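# Remove collar from hub shell and place recess-up

## Task

Get the adjusting collar out of the hub shell and leave it lying flat on the bench with its recessed face pointing upward. Also put the hub shell down. Anything already achieved must still hold when the job ends.

## Robot and tools

Robot: two arms, left_arm and right_arm. left_arm sits on the +y side; these names do not match image sides. Measured bases in the scene frame: left_arm at (-0.010, +0.293, +0.027) m, right_arm at (-0.044, -0.319, +0.015) m. Both are almost unrotated. Joint order from base outward, with limits in rad: waist -2.618..3.054, shoulder 0..3.142, elbow 0..3.142 (fully straight at 2.901), wrist pitch -1.571..1.571, wrist yaw -1.571..1.571, wrist roll -2.094..2.094. Each gripper's fingers point along its own +z axis and close along its y axis. The reported hand position is the spot between the finger pads, roughly 1 cm behind the tips.

Frame: the scene frame has its origin at table-top height, halfway between the two nominal bases. +x points out over the table, +z points up, and +y points toward left_arm. All poses, velocities and offsets use these axes. Rotations turn about the Hand target's position. Printed hand positions and orientations can be off by a few cm, more at long reach.

execute_actions(actions, cameras): actions is a list of actions, run in order. Each action is a table of up to 15 rows, one row per 1/30 s step. If a table is shorter, its last row is held through step 15. Each row is a single list of 14 numbers, each in [-1, 1]. The first 7 are left_arm's dx, dy, dz, rx, ry, rz, opening; the last 7 are right_arm's in the same order. dx..rz are an offset from that arm's Hand target as it stood when the action began, not a pose. 1.0 equals 0.6 m or 180 degrees, and rx, ry, rz form one rotation vector. Every row counts from that same starting target, so sending the same offset again moves the arm further. To leave an arm alone, give its six pose numbers as 0 and repeat its current opening; a 0 in the opening slot is a real command. Opening is absolute: +1 is fully open (0.094 m) and -1 is closed. cameras takes names, ["all"], or []. Images come back only when actions is empty or when you ask for them.

move(target, speed, blend, opening_speed, grip_force, blocking, cameras): drives each gripper along a straight line. target is one 14-number row laid out as above, or a list of up to 15 such rows. Every row is an offset from the same starting Hand targets, never from the previous row. speed is the top path speed in m/s, from 0.002 to 2.9, default 0.25; turning is capped at twice that number in rad/s. You may give one value, or one per target. blend, in m, rounds the corners at intermediate targets; 0 means stop at each. opening_speed sets how fast the opening changes, in units of the -1..+1 scale per second, minimum 0.2. Use it for a gentle close. grip_force is the per-pad force cap in N, 10 to 50; give one value or one per arm. It stays in effect until changed, and lower values close slowly. blocking=false returns early while the move keeps running. A whole move lasts at most 10 s. The result adds a move: line naming how it ended (done, off_target, moving, held, fault) and which limits acted (paced = pose clipped, held = steps withheld). Moves do not steer around obstacles or the other arm. Faster moves lag, stray and strike harder.

wait(seconds 0..3600) lets time pass and sends no new command; a running move carries on. stop() brakes a running move. zoom_image(camera, region=[x0,y0,x1,y1]) gives a closer view of the latest image, at most 504x504 px. finished_scene(scene=1) ends the job for good.

Cameras: cam_high and cam_low, each 896x504. Pixel (0,0) is top-left.

Reading results: Hand target is the last commanded pose after clipping, and the next offsets start from it. The gripper often rests a little short of it, up to a few cm from friction or load, without touching anything. Another execute_actions call, even one with all zeros, asks for the target again; if the gripper still falls short, send the remaining gap as an offset. Tool commands lists the current gripper commands. grip_measured uses the opening scale. With nothing held it reads up to about 2.5 mm wide. On a hard part it reads a little narrower than the part. Force rises sharply once you command about 0.06 below the first-touch reading (more for small or round parts). To release, command well above grip_measured. Joint velocities showing "within noise" means that arm is still. Joint torques include offsets and noise; entries 1 to 3 wrap at ±28 N m. Runs of actions also list step positions.

Control quirks: commanded orientation is clipped to within 40 degrees of the measured orientation at each step. An arm blocked by contact keeps pushing until you command it back past where the gripper is. Paths that pass near an arm's own base can whip its elbow around, so route around the base instead. A nearly straight arm overshoots speed. Something may occasionally nudge loose objects.

Avoid: dropping parts or letting go of moving ones; knocking anything off the table or leaving it off (that fails the job); hard hits on fixed or heavy items; long falls; contact between the two arms, including closing one gripper on the other's fingers, which can fail the job; strain on the wrist camera cables; and long holds or pushes toward unreachable poses. These heat the motors. At 75 °C a MOTOR HOT line appears; at 90 °C that arm folds up and stops working. Arm stops of any kind should be avoided.

Each tool is called as name(argument=value, ...), one argument or row to a line, values as JSON.

## Session

execute_actions(
  actions=[],
)

Scene clock: 0.00 s.
left_arm: end_effector_position=(+0.2333, +0.2533, +0.3041) grip_measured=+1.000 end_effector_quat_wxyz=(+0.528, +0.023, +0.846, +0.071) | right_arm: end_effector_position=(+0.2055, -0.2799, +0.3608) grip_measured=+1.000 end_effector_quat_wxyz=(+0.636, -0.175, +0.747, +0.083)
Joint positions: left_arm=[-0.616 0.675 0.886 -0.784 -0.645 -0.209 0.094] | right_arm=[-0.301 0.589 0.879 -0.512 -0.63 -0.231 0.094]
Joint velocities: left_arm=[within noise] | right_arm=[-0.002 -0.046 -0.017 0.037 0.022 -0.066 0]
Joint torques (N m): no reading
Heat: left arm: 48 °C; right arm: 39 °C.
Hand target: left_arm +0.2316, +0.2552, +0.3055; +0.528, +0.021, +0.846, +0.073 | right_arm +0.2032, -0.2789, +0.3605; +0.634, -0.174, +0.748, +0.085
Tool commands: left_gripper/opening=+1.0 right_gripper/opening=+1.0

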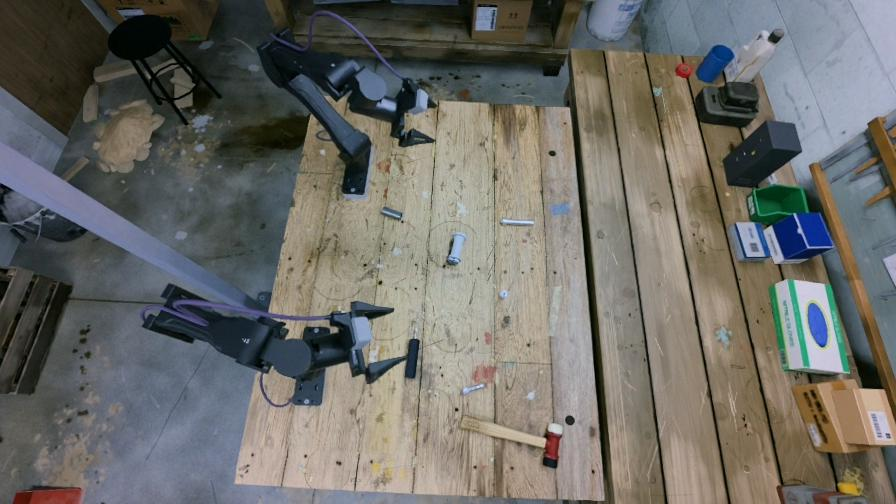

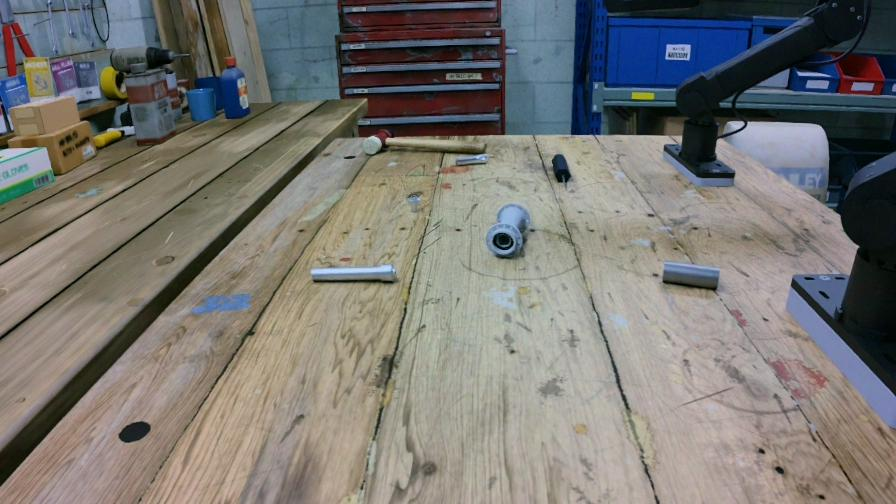

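zoom_image(
  camera="cam_low",
  region=[440, 180, 580, 280],
)

zoom_image(
  camera="cam_high",
  region=[370, 190, 550, 310],
)

zoom_image(
  camera="cam_low",
  region=[300, 240, 420, 300],
)

Scaled by 3.600 from the camera's image (finer frame: 1280x720).

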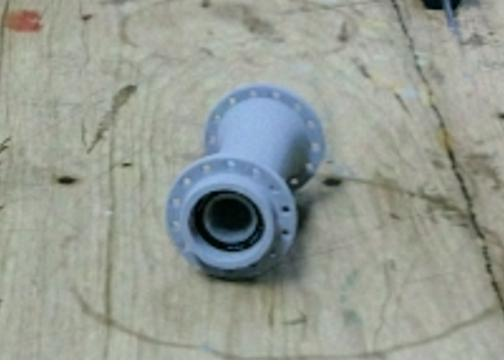

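Scaled by 2.800 from the camera's image (finer frame: 1280x720).

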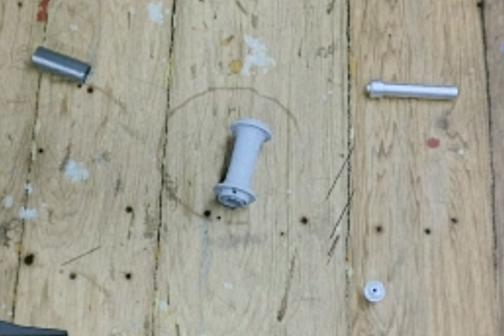

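Scaled by 4.200 from the camera's image (finer frame: 1280x720).

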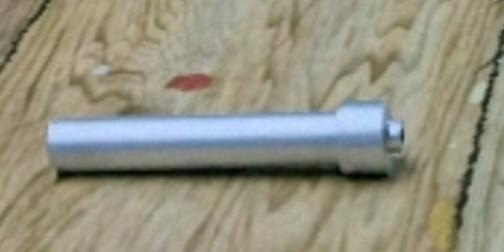

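zoom_image(
  camera="cam_high",
  region=[430, 220, 490, 280],
)

zoom_image(
  camera="cam_high",
  region=[480, 270, 530, 320],
)

zoom_image(
  camera="cam_low",
  region=[480, 200, 540, 265],
)

zoom_image(
  camera="cam_low",
  region=[380, 130, 500, 220],
)

Scaled by 8.400 from the camera's image (finer frame: 1280x720).

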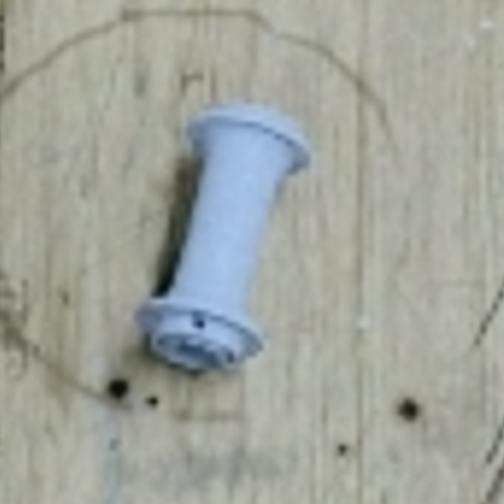

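Scaled by 10.080 from the camera's image (finer frame: 1280x720).

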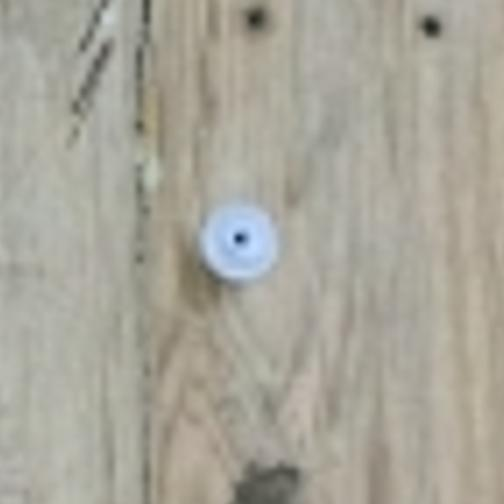

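Scaled by 7.754 from the camera's image (finer frame: 1280x720).

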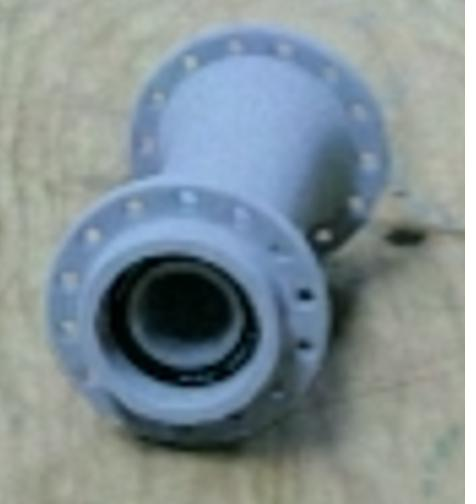

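Scaled by 4.200 from the camera's image (finer frame: 1280x720).

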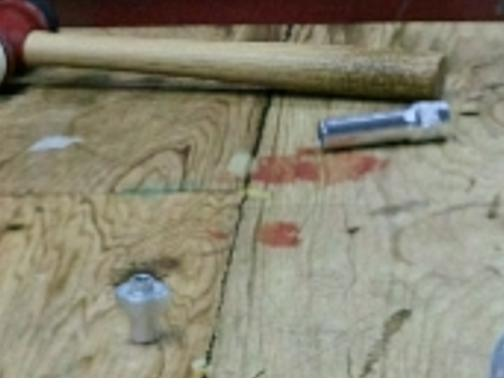

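move(
  target=[0.097,-0.259,-0.176,0.278,0.2916,-0.491,1,0,0,0,0,0,0,1],
  speed=0.4,
  cameras=["all"],
)

Scene clock: 36.33 s.
left_arm: end_effector_position=(+0.2892, +0.1014, +0.2012) grip_measured=+1.000 end_effector_quat_wxyz=(+0.008, +0.778, +0.628, +0.001) | right_arm: end_effector_position=(+0.2055, -0.2799, +0.3608) grip_measured=+1.000 end_effector_quat_wxyz=(+0.636, -0.175, +0.747, +0.083)
Joint positions: left_arm=[-0.564 1.904 1.891 -1.544 0.004 1.212 0.094] | right_arm=[-0.301 0.589 0.879 -0.512 -0.63 -0.231 0.094]
Joint torques (N m): left_arm=[-0.32 -8.18 8.28 -0.08 0 0.14] | right_arm=[-0.01 1.33 6.09 1.86 -0.09 -0.01]
Heat: left arm: 52 °C; right arm: 42 °C.
Hand target: left_arm +0.2898, +0.0998, +0.1999; +0.000, +0.783, +0.622, -0.001 | right_arm +0.2032, -0.2789, +0.3605; +0.634, -0.174, +0.748, +0.085
Off the commanded pose: left_arm 0.002 m, 1 deg | right_arm 0.003 m, 0 deg.
move: done

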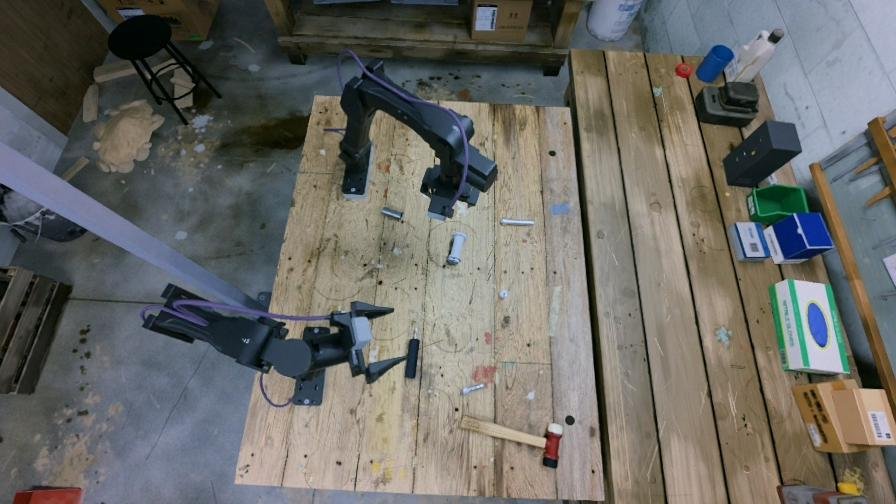

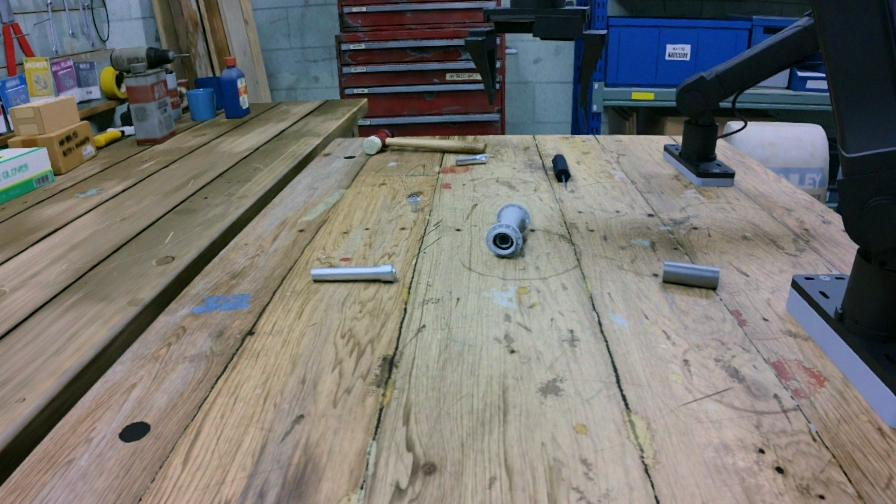

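move(
  target=[0.03,0,-0.175,0,0,0,1,0,0,0,0,0,0,1],
  cameras=["all"],
)

zoom_image(
  camera="cam_low",
  region=[430, 110, 610, 290],
)

zoom_image(
  camera="cam_high",
  region=[400, 170, 520, 290],
)

Scene clock: 41.63 s.
left_arm: end_effector_position=(+0.3084, +0.0980, +0.1023) grip_measured=+1.000 end_effector_quat_wxyz=(+0.007, +0.781, +0.625, +0.002) | right_arm: end_effector_position=(+0.2055, -0.2799, +0.3608) grip_measured=+1.000 end_effector_quat_wxyz=(+0.636, -0.175, +0.747, +0.083)
Joint positions: left_arm=[-0.546 1.962 1.577 -1.171 0 1.239 0.094] | right_arm=[-0.301 0.589 0.879 -0.512 -0.63 -0.231 0.094]
Joint torques (N m): left_arm=[0.34 -9.66 5.64 0.2 0.03 0.15] | right_arm=[-0.01 1.36 6.09 1.86 -0.1 0]
Heat: left arm: 53 °C; right arm: 42 °C.
Hand target: left_arm +0.3079, +0.0998, +0.0950; +0.000, +0.783, +0.622, -0.001 | right_arm +0.2032, -0.2789, +0.3605; +0.634, -0.174, +0.748, +0.085
Off the commanded pose: left_arm 0.008 m, 1 deg | right_arm 0.003 m, 0 deg.
move: done

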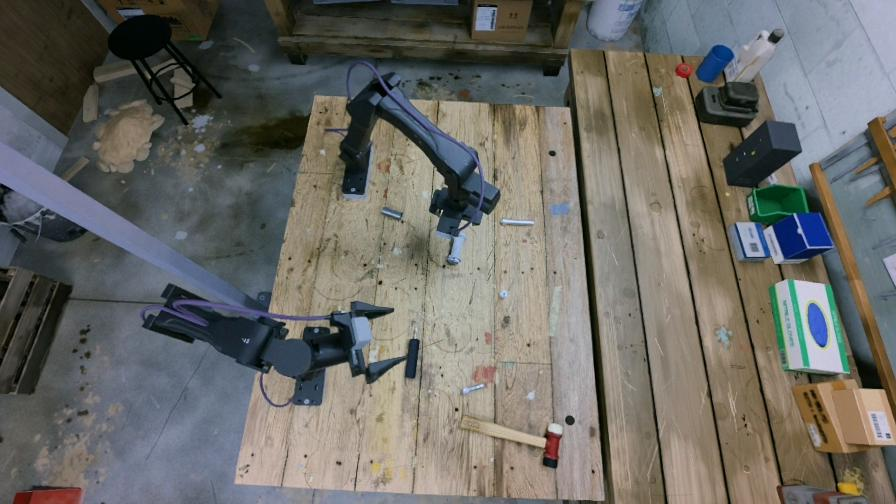

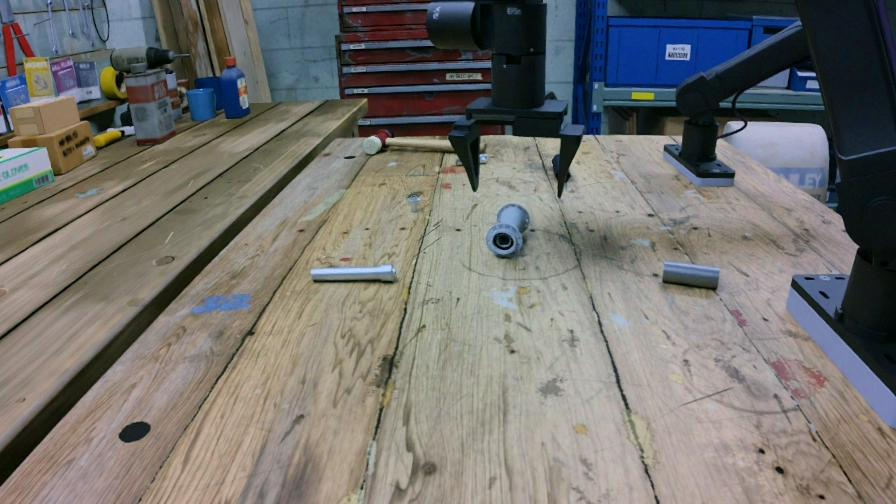

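Scaled by 2.800 from the camera's image (finer frame: 1280x720).

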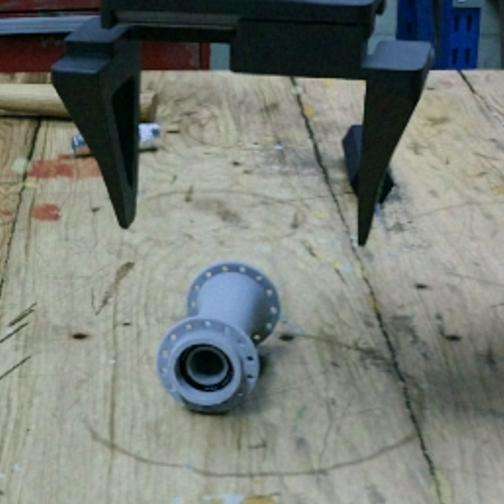

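Scaled by 4.200 from the camera's image (finer frame: 1280x720).

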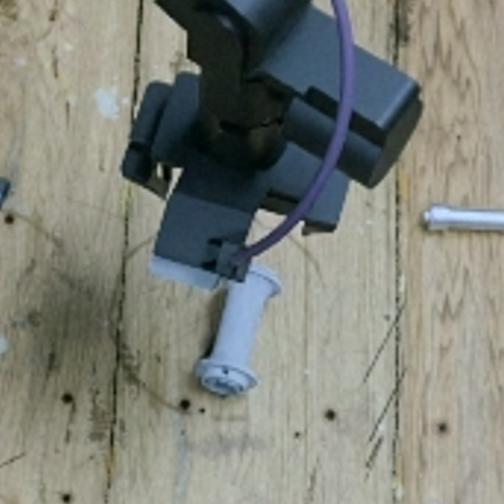

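move(
  target=[0.012,-0.06,-0.035,0,0,0,1,0,0,0,0,0,0,1],
  cameras=["all"],
)

zoom_image(
  camera="cam_low",
  region=[430, 110, 610, 290],
)

zoom_image(
  camera="cam_high",
  region=[400, 170, 520, 290],
)

Scene clock: 50.77 s.
left_arm: end_effector_position=(+0.3086, +0.0671, +0.0750) grip_measured=+1.000 end_effector_quat_wxyz=(-0.006, +0.787, +0.617, -0.001) | right_arm: end_effector_position=(+0.2055, -0.2799, +0.3608) grip_measured=+1.000 end_effector_quat_wxyz=(+0.636, -0.175, +0.747, +0.083)
Joint positions: left_arm=[-0.613 2.073 1.628 -1.138 -0.001 1.19 0.094] | right_arm=[-0.301 0.589 0.879 -0.512 -0.63 -0.231 0.094]
Joint torques (N m): left_arm=[0.35 -9.85 8.18 0.18 0.07 -0.04] | right_arm=[-0.01 1.35 6.11 1.86 -0.09 -0.01]
Heat: left arm: 52 °C; right arm: 42 °C.
Hand target: left_arm +0.3151, +0.0639, +0.0739; +0.000, +0.783, +0.622, -0.001 | right_arm +0.2032, -0.2789, +0.3605; +0.634, -0.174, +0.748, +0.085
Off the commanded pose: left_arm 0.007 m, 1 deg | right_arm 0.003 m, 0 deg.
move: done

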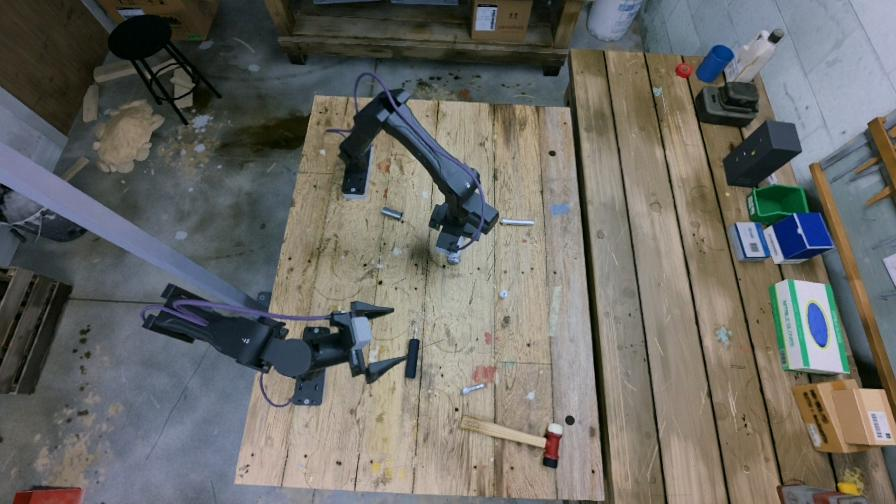

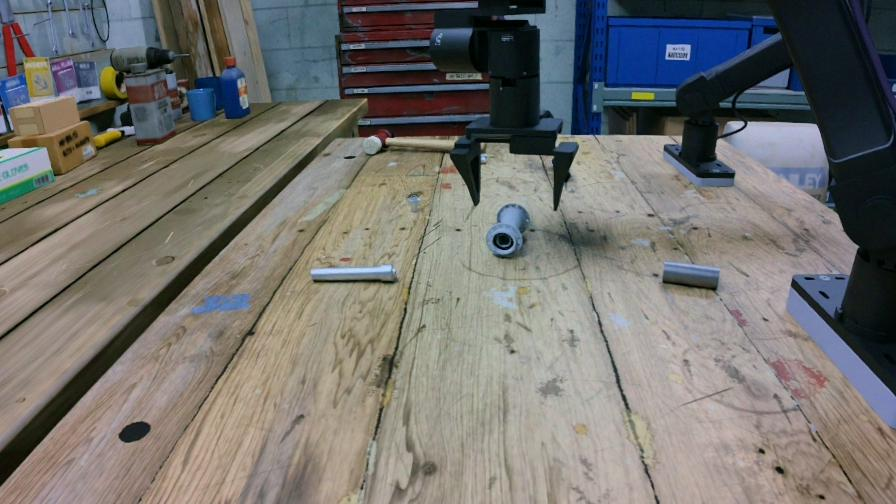

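Scaled by 2.800 from the camera's image (finer frame: 1280x720).

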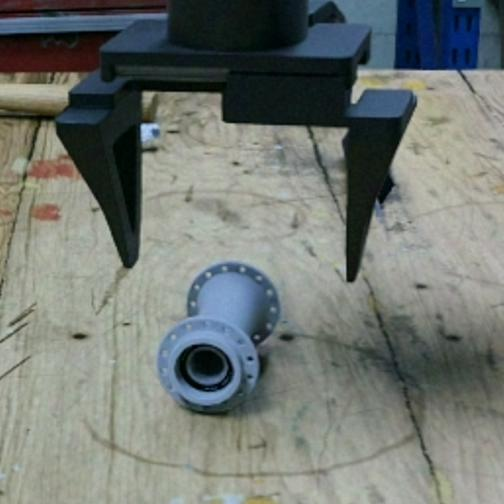

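Scaled by 4.200 from the camera's image (finer frame: 1280x720).

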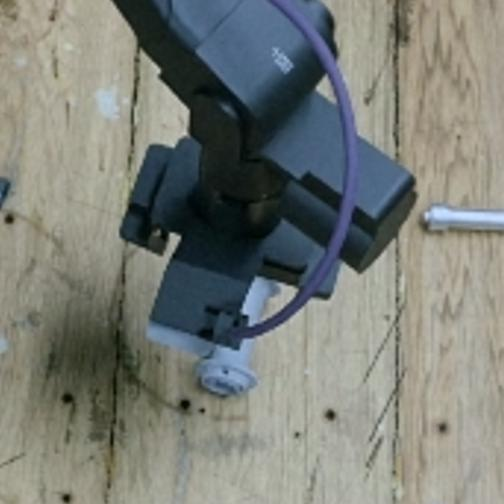

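move(
  target=[0.008,0,-0.067,0,0,0,1,0,0,0,0,0,0,1],
  speed=0.15,
  cameras=["all"],
)

zoom_image(
  camera="cam_low",
  region=[430, 110, 610, 290],
)

zoom_image(
  camera="cam_high",
  region=[400, 170, 520, 290],
)

Scene clock: 70.20 s.
left_arm: end_effector_position=(+0.3205, +0.0611, +0.0425) grip_measured=+1.000 end_effector_quat_wxyz=(+0.007, +0.785, +0.620, +0.003) | right_arm: end_effector_position=(+0.2055, -0.2799, +0.3608) grip_measured=+1.000 end_effector_quat_wxyz=(+0.636, -0.175, +0.747, +0.083)
Joint positions: left_arm=[-0.609 2.129 1.582 -1.009 -0.001 1.19 0.094] | right_arm=[-0.301 0.589 0.879 -0.512 -0.63 -0.231 0.094]
Joint torques (N m): left_arm=[0.5 -10.29 5.76 0.22 0.06 0.04] | right_arm=[-0.01 1.36 6.11 1.86 -0.1 -0.01]
Heat: left arm: 54 °C; right arm: 42 °C.
Hand target: left_arm +0.3199, +0.0638, +0.0337; +0.000, +0.783, +0.622, -0.001 | right_arm +0.2032, -0.2789, +0.3605; +0.634, -0.174, +0.748, +0.085
Off the commanded pose: left_arm 0.009 m, 1 deg | right_arm 0.003 m, 0 deg.
move: done

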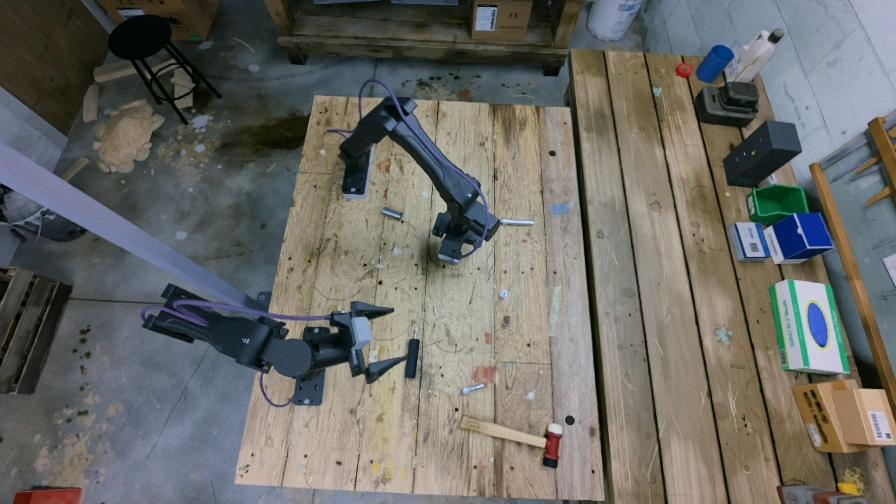

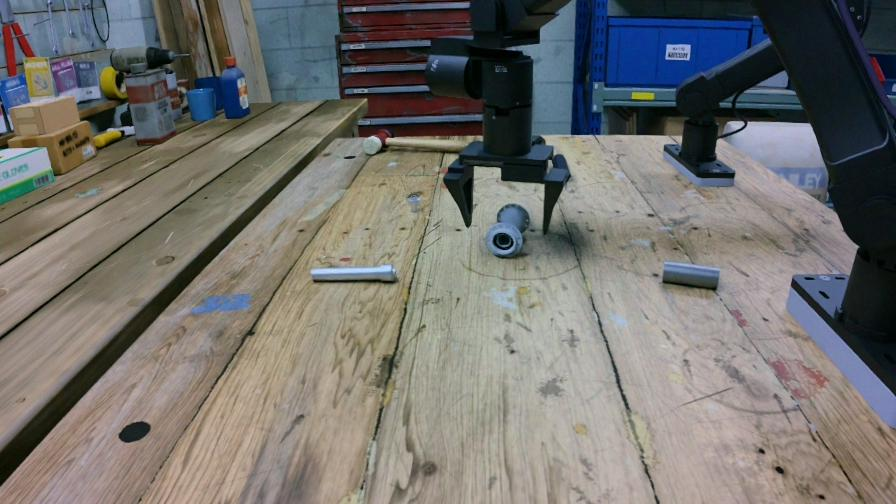

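Scaled by 2.800 from the camera's image (finer frame: 1280x720).

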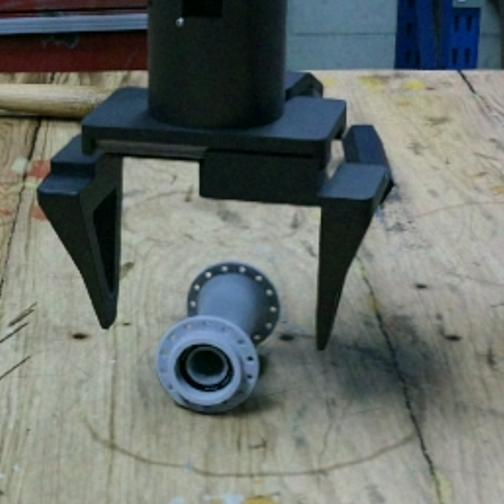

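Scaled by 4.200 from the camera's image (finer frame: 1280x720).

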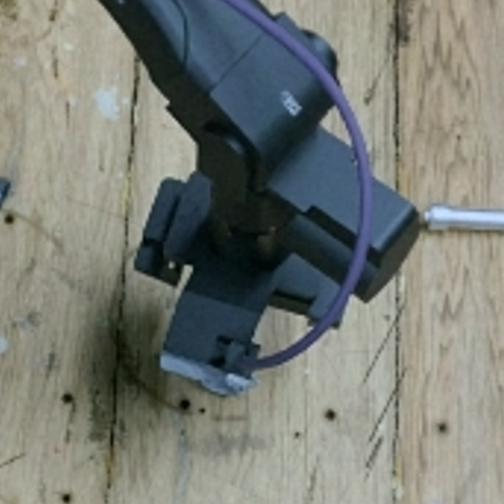

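move(
  target=[
    [-0.01,-0.05,0,0,0,0,1,0,0,0,0,0,0,1],
    [-0.01,-0.05,-0.032,0,0,0,1,0,0,0,0,0,0,1],
  ],
  speed=0.12,
  cameras=["all"],
)

zoom_image(
  camera="cam_low",
  region=[430, 110, 610, 290],
)

Scene clock: 81.30 s.
left_arm: end_effector_position=(+0.3172, +0.0299, +0.0275) grip_measured=+1.000 end_effector_quat_wxyz=(+0.013, +0.786, +0.617, +0.004) | right_arm: end_effector_position=(+0.2055, -0.2799, +0.3608) grip_measured=+1.000 end_effector_quat_wxyz=(+0.636, -0.175, +0.747, +0.083)
Joint positions: left_arm=[-0.674 2.197 1.63 -0.977 -0.003 1.129 0.094] | right_arm=[-0.301 0.589 0.879 -0.512 -0.63 -0.231 0.094]
Joint torques (N m): left_arm=[0.23 -10.39 5.19 0.27 0.04 -0.02] | right_arm=[0.01 1.35 6.12 1.86 -0.1 0]
Heat: left arm: 52 °C; right arm: 42 °C.
Hand target: left_arm +0.3139, +0.0339, +0.0145; +0.000, +0.783, +0.622, -0.001 | right_arm +0.2032, -0.2789, +0.3605; +0.634, -0.174, +0.748, +0.085
Off the commanded pose: left_arm 0.014 m, 2 deg | right_arm 0.003 m, 0 deg.
move: off_target (left_arm)

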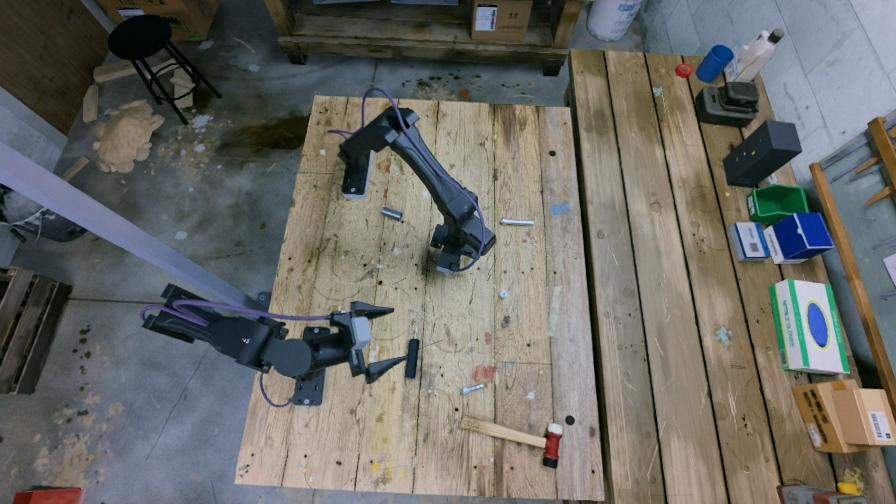

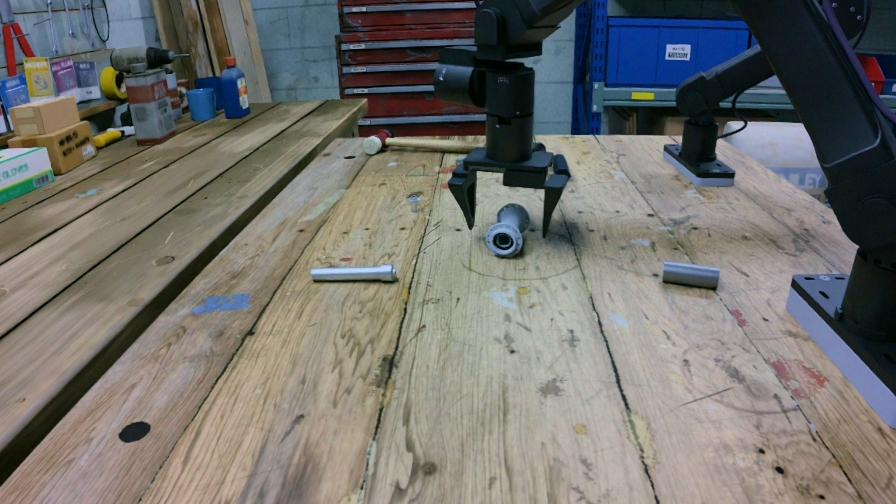

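Scaled by 2.800 from the camera's image (finer frame: 1280x720).

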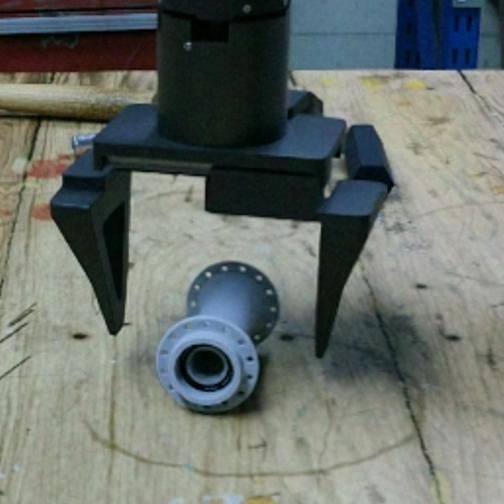

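move(
  target=[-0.004,0,-0.009,0,0,0,-0.9,0,0,0,0,0,0,1],
  opening_speed=0.5,
  grip_force=25,
  cameras=["all"],
)

zoom_image(
  camera="cam_low",
  region=[430, 110, 610, 290],
)

Scene clock: 93.00 s.
left_arm: end_effector_position=(+0.3159, +0.0310, +0.0222) grip_measured=-0.444 end_effector_quat_wxyz=(+0.013, +0.785, +0.619, +0.004) | right_arm: end_effector_position=(+0.2055, -0.2799, +0.3608) grip_measured=+1.000 end_effector_quat_wxyz=(+0.636, -0.175, +0.747, +0.083)
Joint positions: left_arm=[-0.674 2.197 1.608 -0.954 -0.003 1.125 0.026] | right_arm=[-0.301 0.589 0.879 -0.512 -0.63 -0.231 0.094]
Joint torques (N m): left_arm=[0.02 -10.41 5.04 0.24 0.06 -0.04] | right_arm=[-0.01 1.35 6.09 1.85 -0.09 0]
Heat: left arm: 50 °C; right arm: 42 °C.
Hand target: left_arm +0.3115, +0.0339, +0.0091; +0.000, +0.783, +0.622, -0.001 | right_arm +0.2032, -0.2789, +0.3605; +0.634, -0.174, +0.748, +0.085
Off the commanded pose: left_arm 0.014 m, 2 deg | right_arm 0.003 m, 0 deg.
grip_force (N): 25, 25
move: off_target (left_arm)

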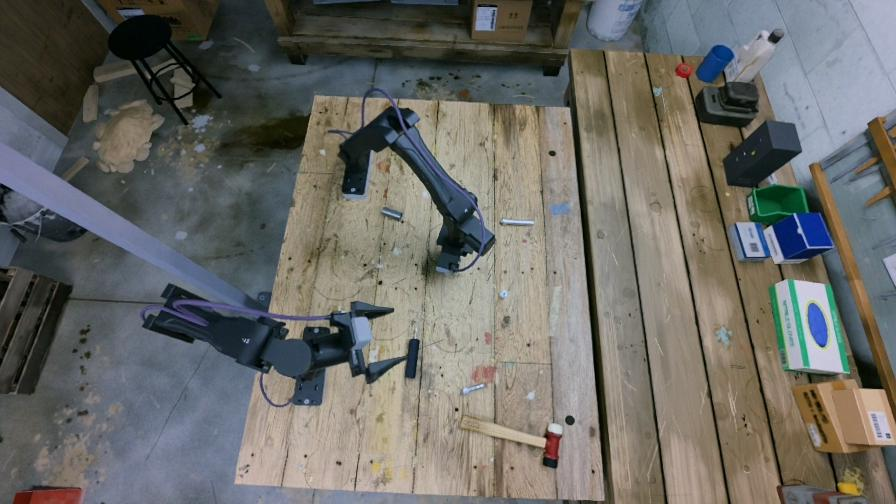

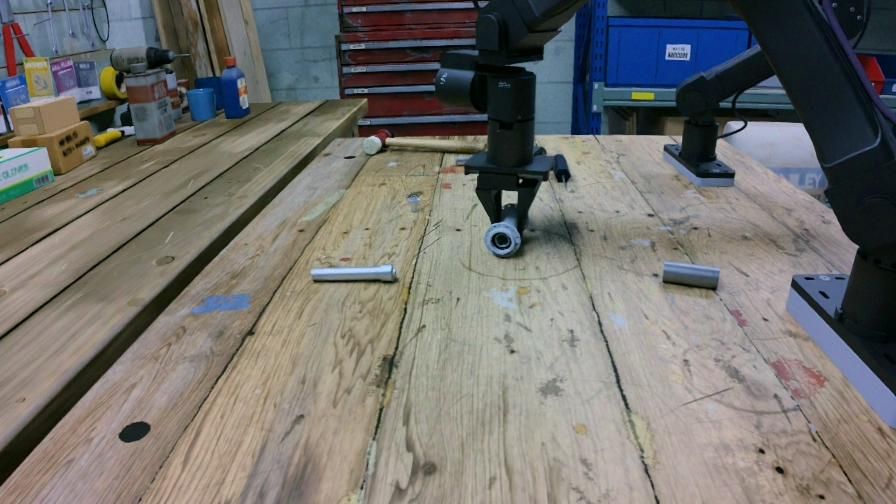

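Scaled by 2.800 from the camera's image (finer frame: 1280x720).

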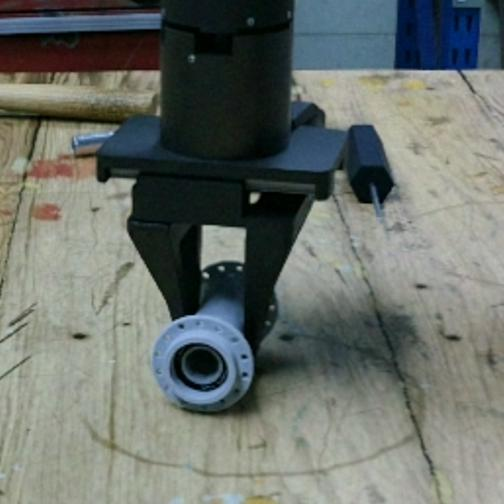

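move(
  target=[0,0.1,0.3,0,0,0,-0.9,0,0,0,0,0,0,1],
  grip_force=40,
  speed=0.3,
  cameras=["cam_low"],
)

zoom_image(
  camera="cam_low",
  region=[440, 30, 600, 190],
)

move(
  target=[0,0,0,0,0,0.97,-0.9,0,0,0,0,0,0,1],
  speed=0.6,
  cameras=["all"],
)

zoom_image(
  camera="cam_low",
  region=[440, 30, 600, 190],
)

Scene clock: 99.13 s.
left_arm: end_effector_position=(+0.3098, +0.0949, +0.1881) grip_measured=-0.459 end_effector_quat_wxyz=(+0.003, +0.780, +0.626, +0.002) | right_arm: end_effector_position=(+0.2055, -0.2799, +0.3608) grip_measured=+1.000 end_effector_quat_wxyz=(+0.636, -0.175, +0.747, +0.083)
Joint positions: left_arm=[-0.552 1.994 1.964 -1.534 -0.003 1.23 0.025] | right_arm=[-0.301 0.589 0.879 -0.512 -0.63 -0.231 0.094]
Joint torques (N m): left_arm=[0.25 -9.28 8.65 -0.05 0.06 0.14] | right_arm=[-0.01 1.35 6.11 1.86 -0.1 0]
Heat: left arm: 50 °C; right arm: 42 °C.
Hand target: left_arm +0.3115, +0.0939, +0.1891; +0.000, +0.783, +0.622, -0.001 | right_arm +0.2032, -0.2789, +0.3605; +0.634, -0.174, +0.748, +0.085
Off the commanded pose: left_arm 0.002 m, 1 deg | right_arm 0.003 m, 0 deg.
grip_force (N): 40, 40
move: done

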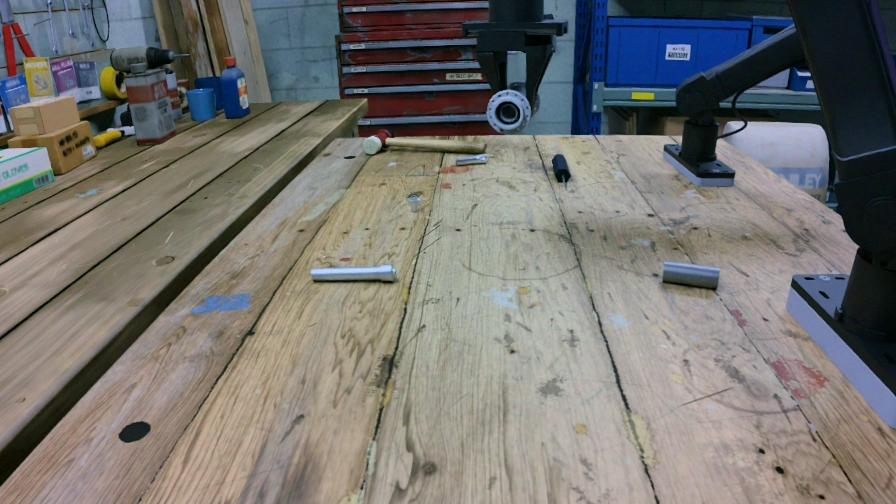

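Scaled by 3.150 from the camera's image (finer frame: 1280x720).

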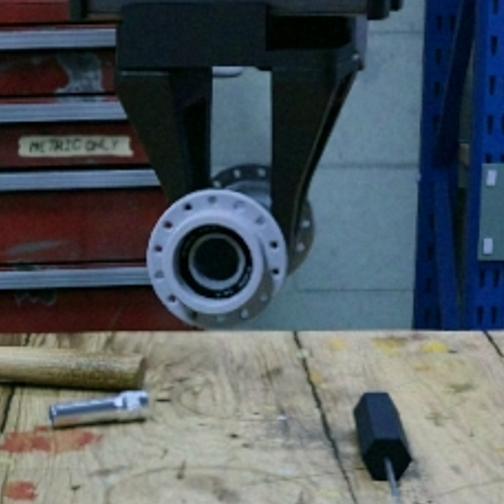

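Scene clock: 102.77 s.
left_arm: end_effector_position=(+0.3087, +0.0931, +0.1881) grip_measured=-0.459 end_effector_quat_wxyz=(-0.003, -0.579, +0.816, -0.005) | right_arm: end_effector_position=(+0.2055, -0.2799, +0.3608) grip_measured=+1.000 end_effector_quat_wxyz=(+0.636, -0.175, +0.747, +0.083)
Joint positions: left_arm=[-0.552 1.994 1.964 -1.534 0.009 -1.793 0.025] | right_arm=[-0.301 0.589 0.879 -0.512 -0.63 -0.231 0.094]
Joint torques (N m): left_arm=[0.05 -9.39 8.55 -0.07 -0.04 -0.11] | right_arm=[-0.01 1.35 6.12 1.86 -0.1 0]
Heat: left arm: 51 °C; right arm: 42 °C.
Hand target: left_arm +0.3115, +0.0939, +0.1891; +0.001, -0.584, +0.812, +0.000 | right_arm +0.2032, -0.2789, +0.3605; +0.634, -0.174, +0.748, +0.085
Off the commanded pose: left_arm 0.003 m, 1 deg | right_arm 0.003 m, 0 deg.
grip_force (N): 40, 40
move: done

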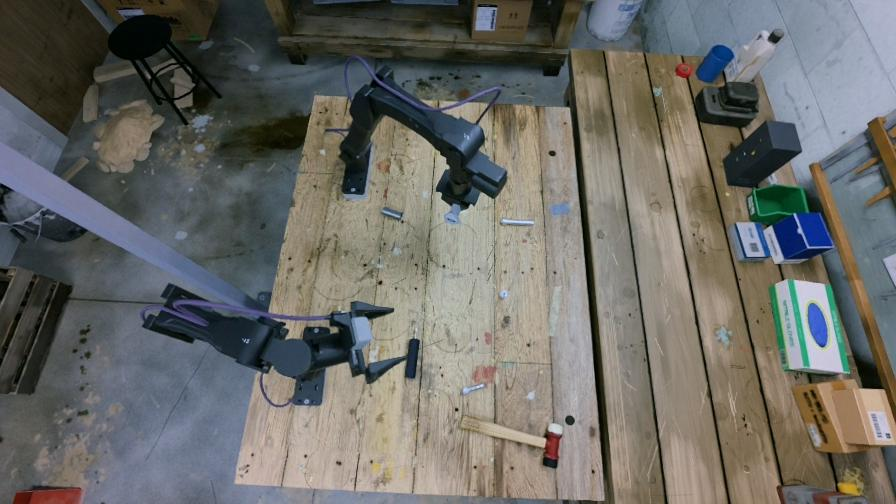

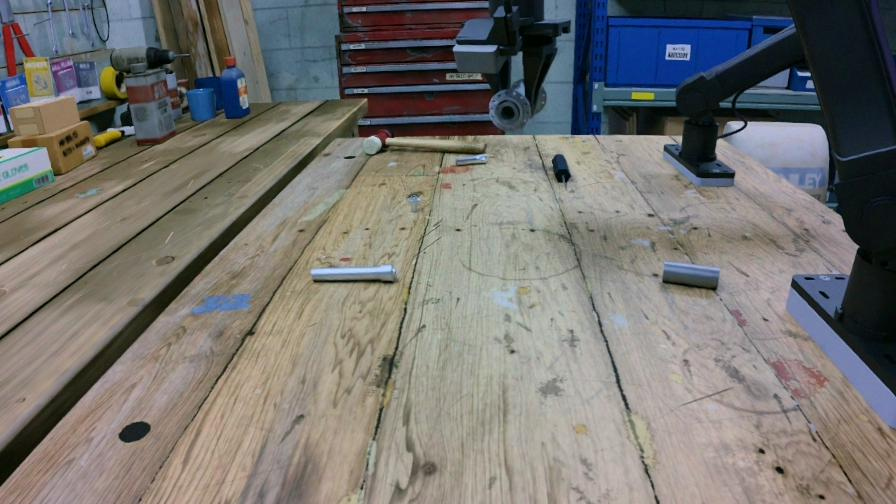

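Scaled by 3.150 from the camera's image (finer frame: 1280x720).

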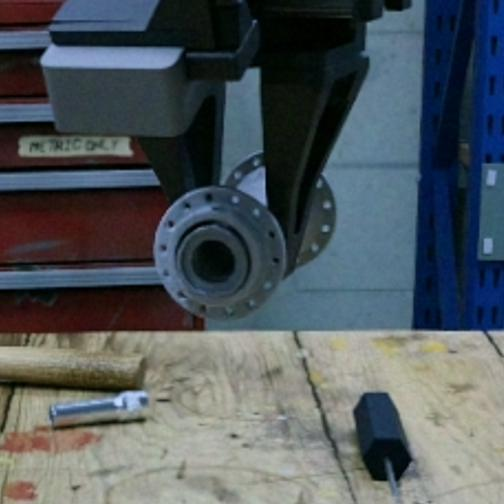

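zoom_image(
  camera="cam_low",
  region=[485, 85, 535, 135],
)

zoom_image(
  camera="cam_high",
  region=[430, 190, 480, 240],
)

Scaled by 10.080 from the camera's image (finer frame: 1280x720).

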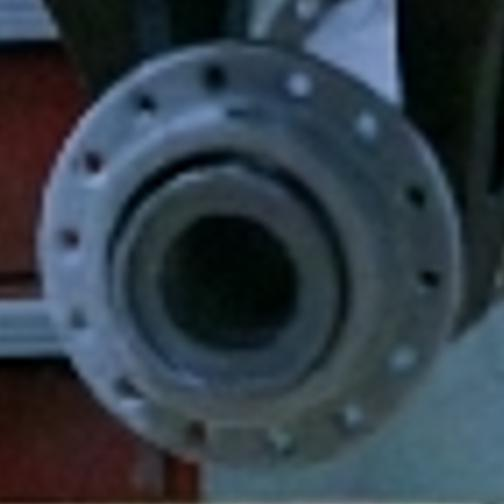

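Scaled by 10.080 from the camera's image (finer frame: 1280x720).

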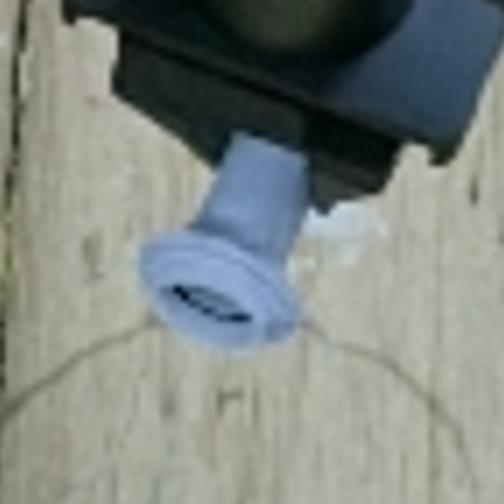

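move(
  target=[0.03,0.01,0.052,0.308,-0.428,-0.308,-0.9,0.161,0.332,0.033,-0.233,0.379,0.101,1],
  speed=0.4,
  cameras=["all"],
)

zoom_image(
  camera="cam_low",
  region=[440, 30, 600, 190],
)

zoom_image(
  camera="cam_high",
  region=[420, 170, 520, 270],
)

Scene clock: 131.67 s.
left_arm: end_effector_position=(+0.3293, +0.0990, +0.2219) grip_measured=-0.459 end_effector_quat_wxyz=(+0.705, -0.001, +0.710, +0.003) | right_arm: end_effector_position=(+0.2994, -0.0819, +0.3874) grip_measured=+1.000 end_effector_quat_wxyz=(+0.332, -0.384, +0.859, +0.061)
Joint positions: left_arm=[-0.884 1.534 0.469 1.053 -0.897 -0.006 0.025] | right_arm=[0.583 1.874 2.52 -1.528 0.001 -0.238 0.094]
Joint torques (N m): left_arm=[0.51 -5.23 5.09 1.85 0.12 0.07] | right_arm=[0.32 -6.38 5.81 1.3 0.01 0.04]
Heat: left arm: 53 °C; right arm: 42 °C.
Hand target: left_arm +0.3295, +0.0999, +0.2203; +0.707, +0.000, +0.707, -0.001 | right_arm +0.2997, -0.0797, +0.3804; -0.001, -0.407, +0.914, +0.001
Off the commanded pose: left_arm 0.002 m, 1 deg | right_arm 0.008 m, 40 deg.
joint sent to its limit (right arm) — joint 4 (wrist pitch), lower limit. The joint targets are off in orientation, not in position.
grip_force (N): 40, 40
move: off_target (right_arm)

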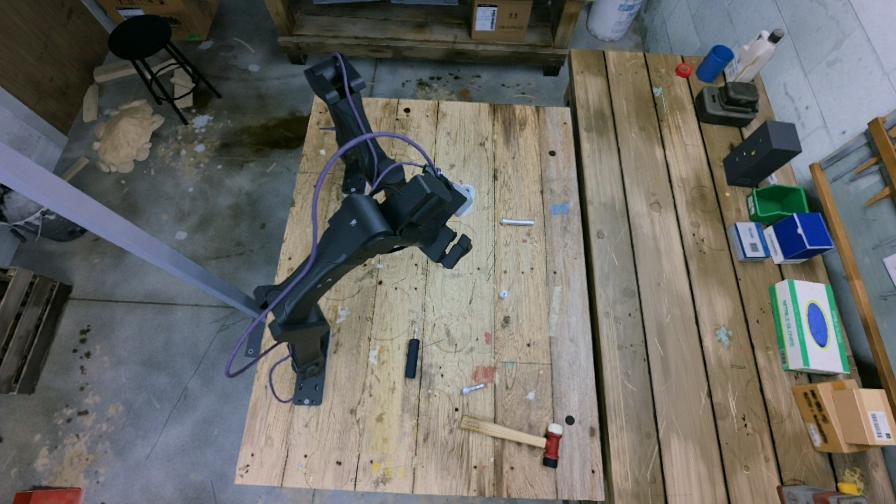

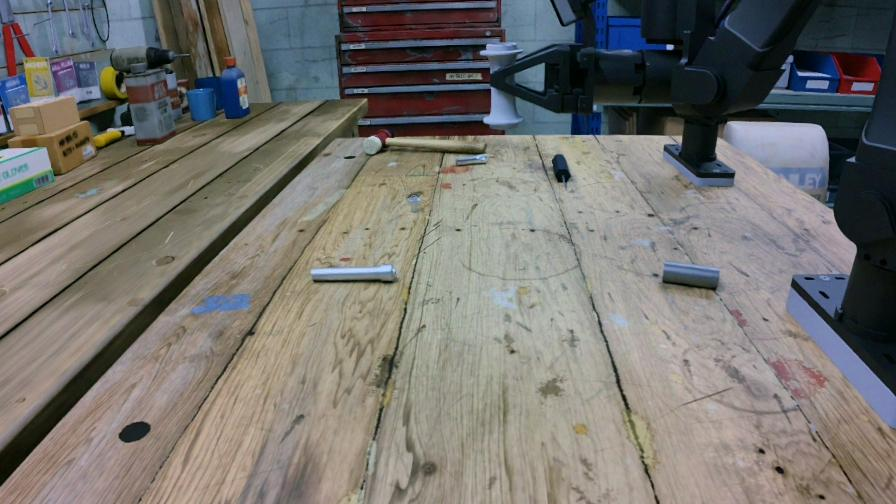

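Scaled by 3.150 from the camera's image (finer frame: 1280x720).

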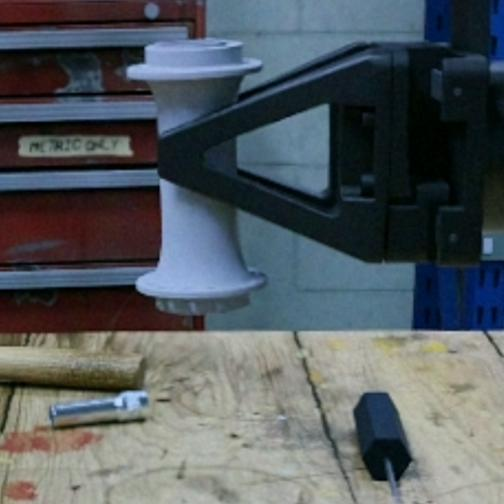

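Scaled by 5.040 from the camera's image (finer frame: 1280x720).

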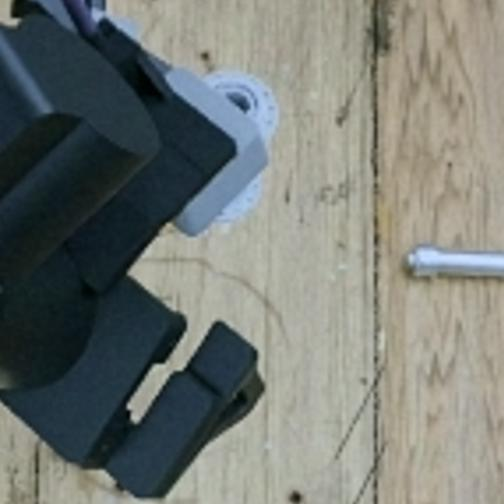

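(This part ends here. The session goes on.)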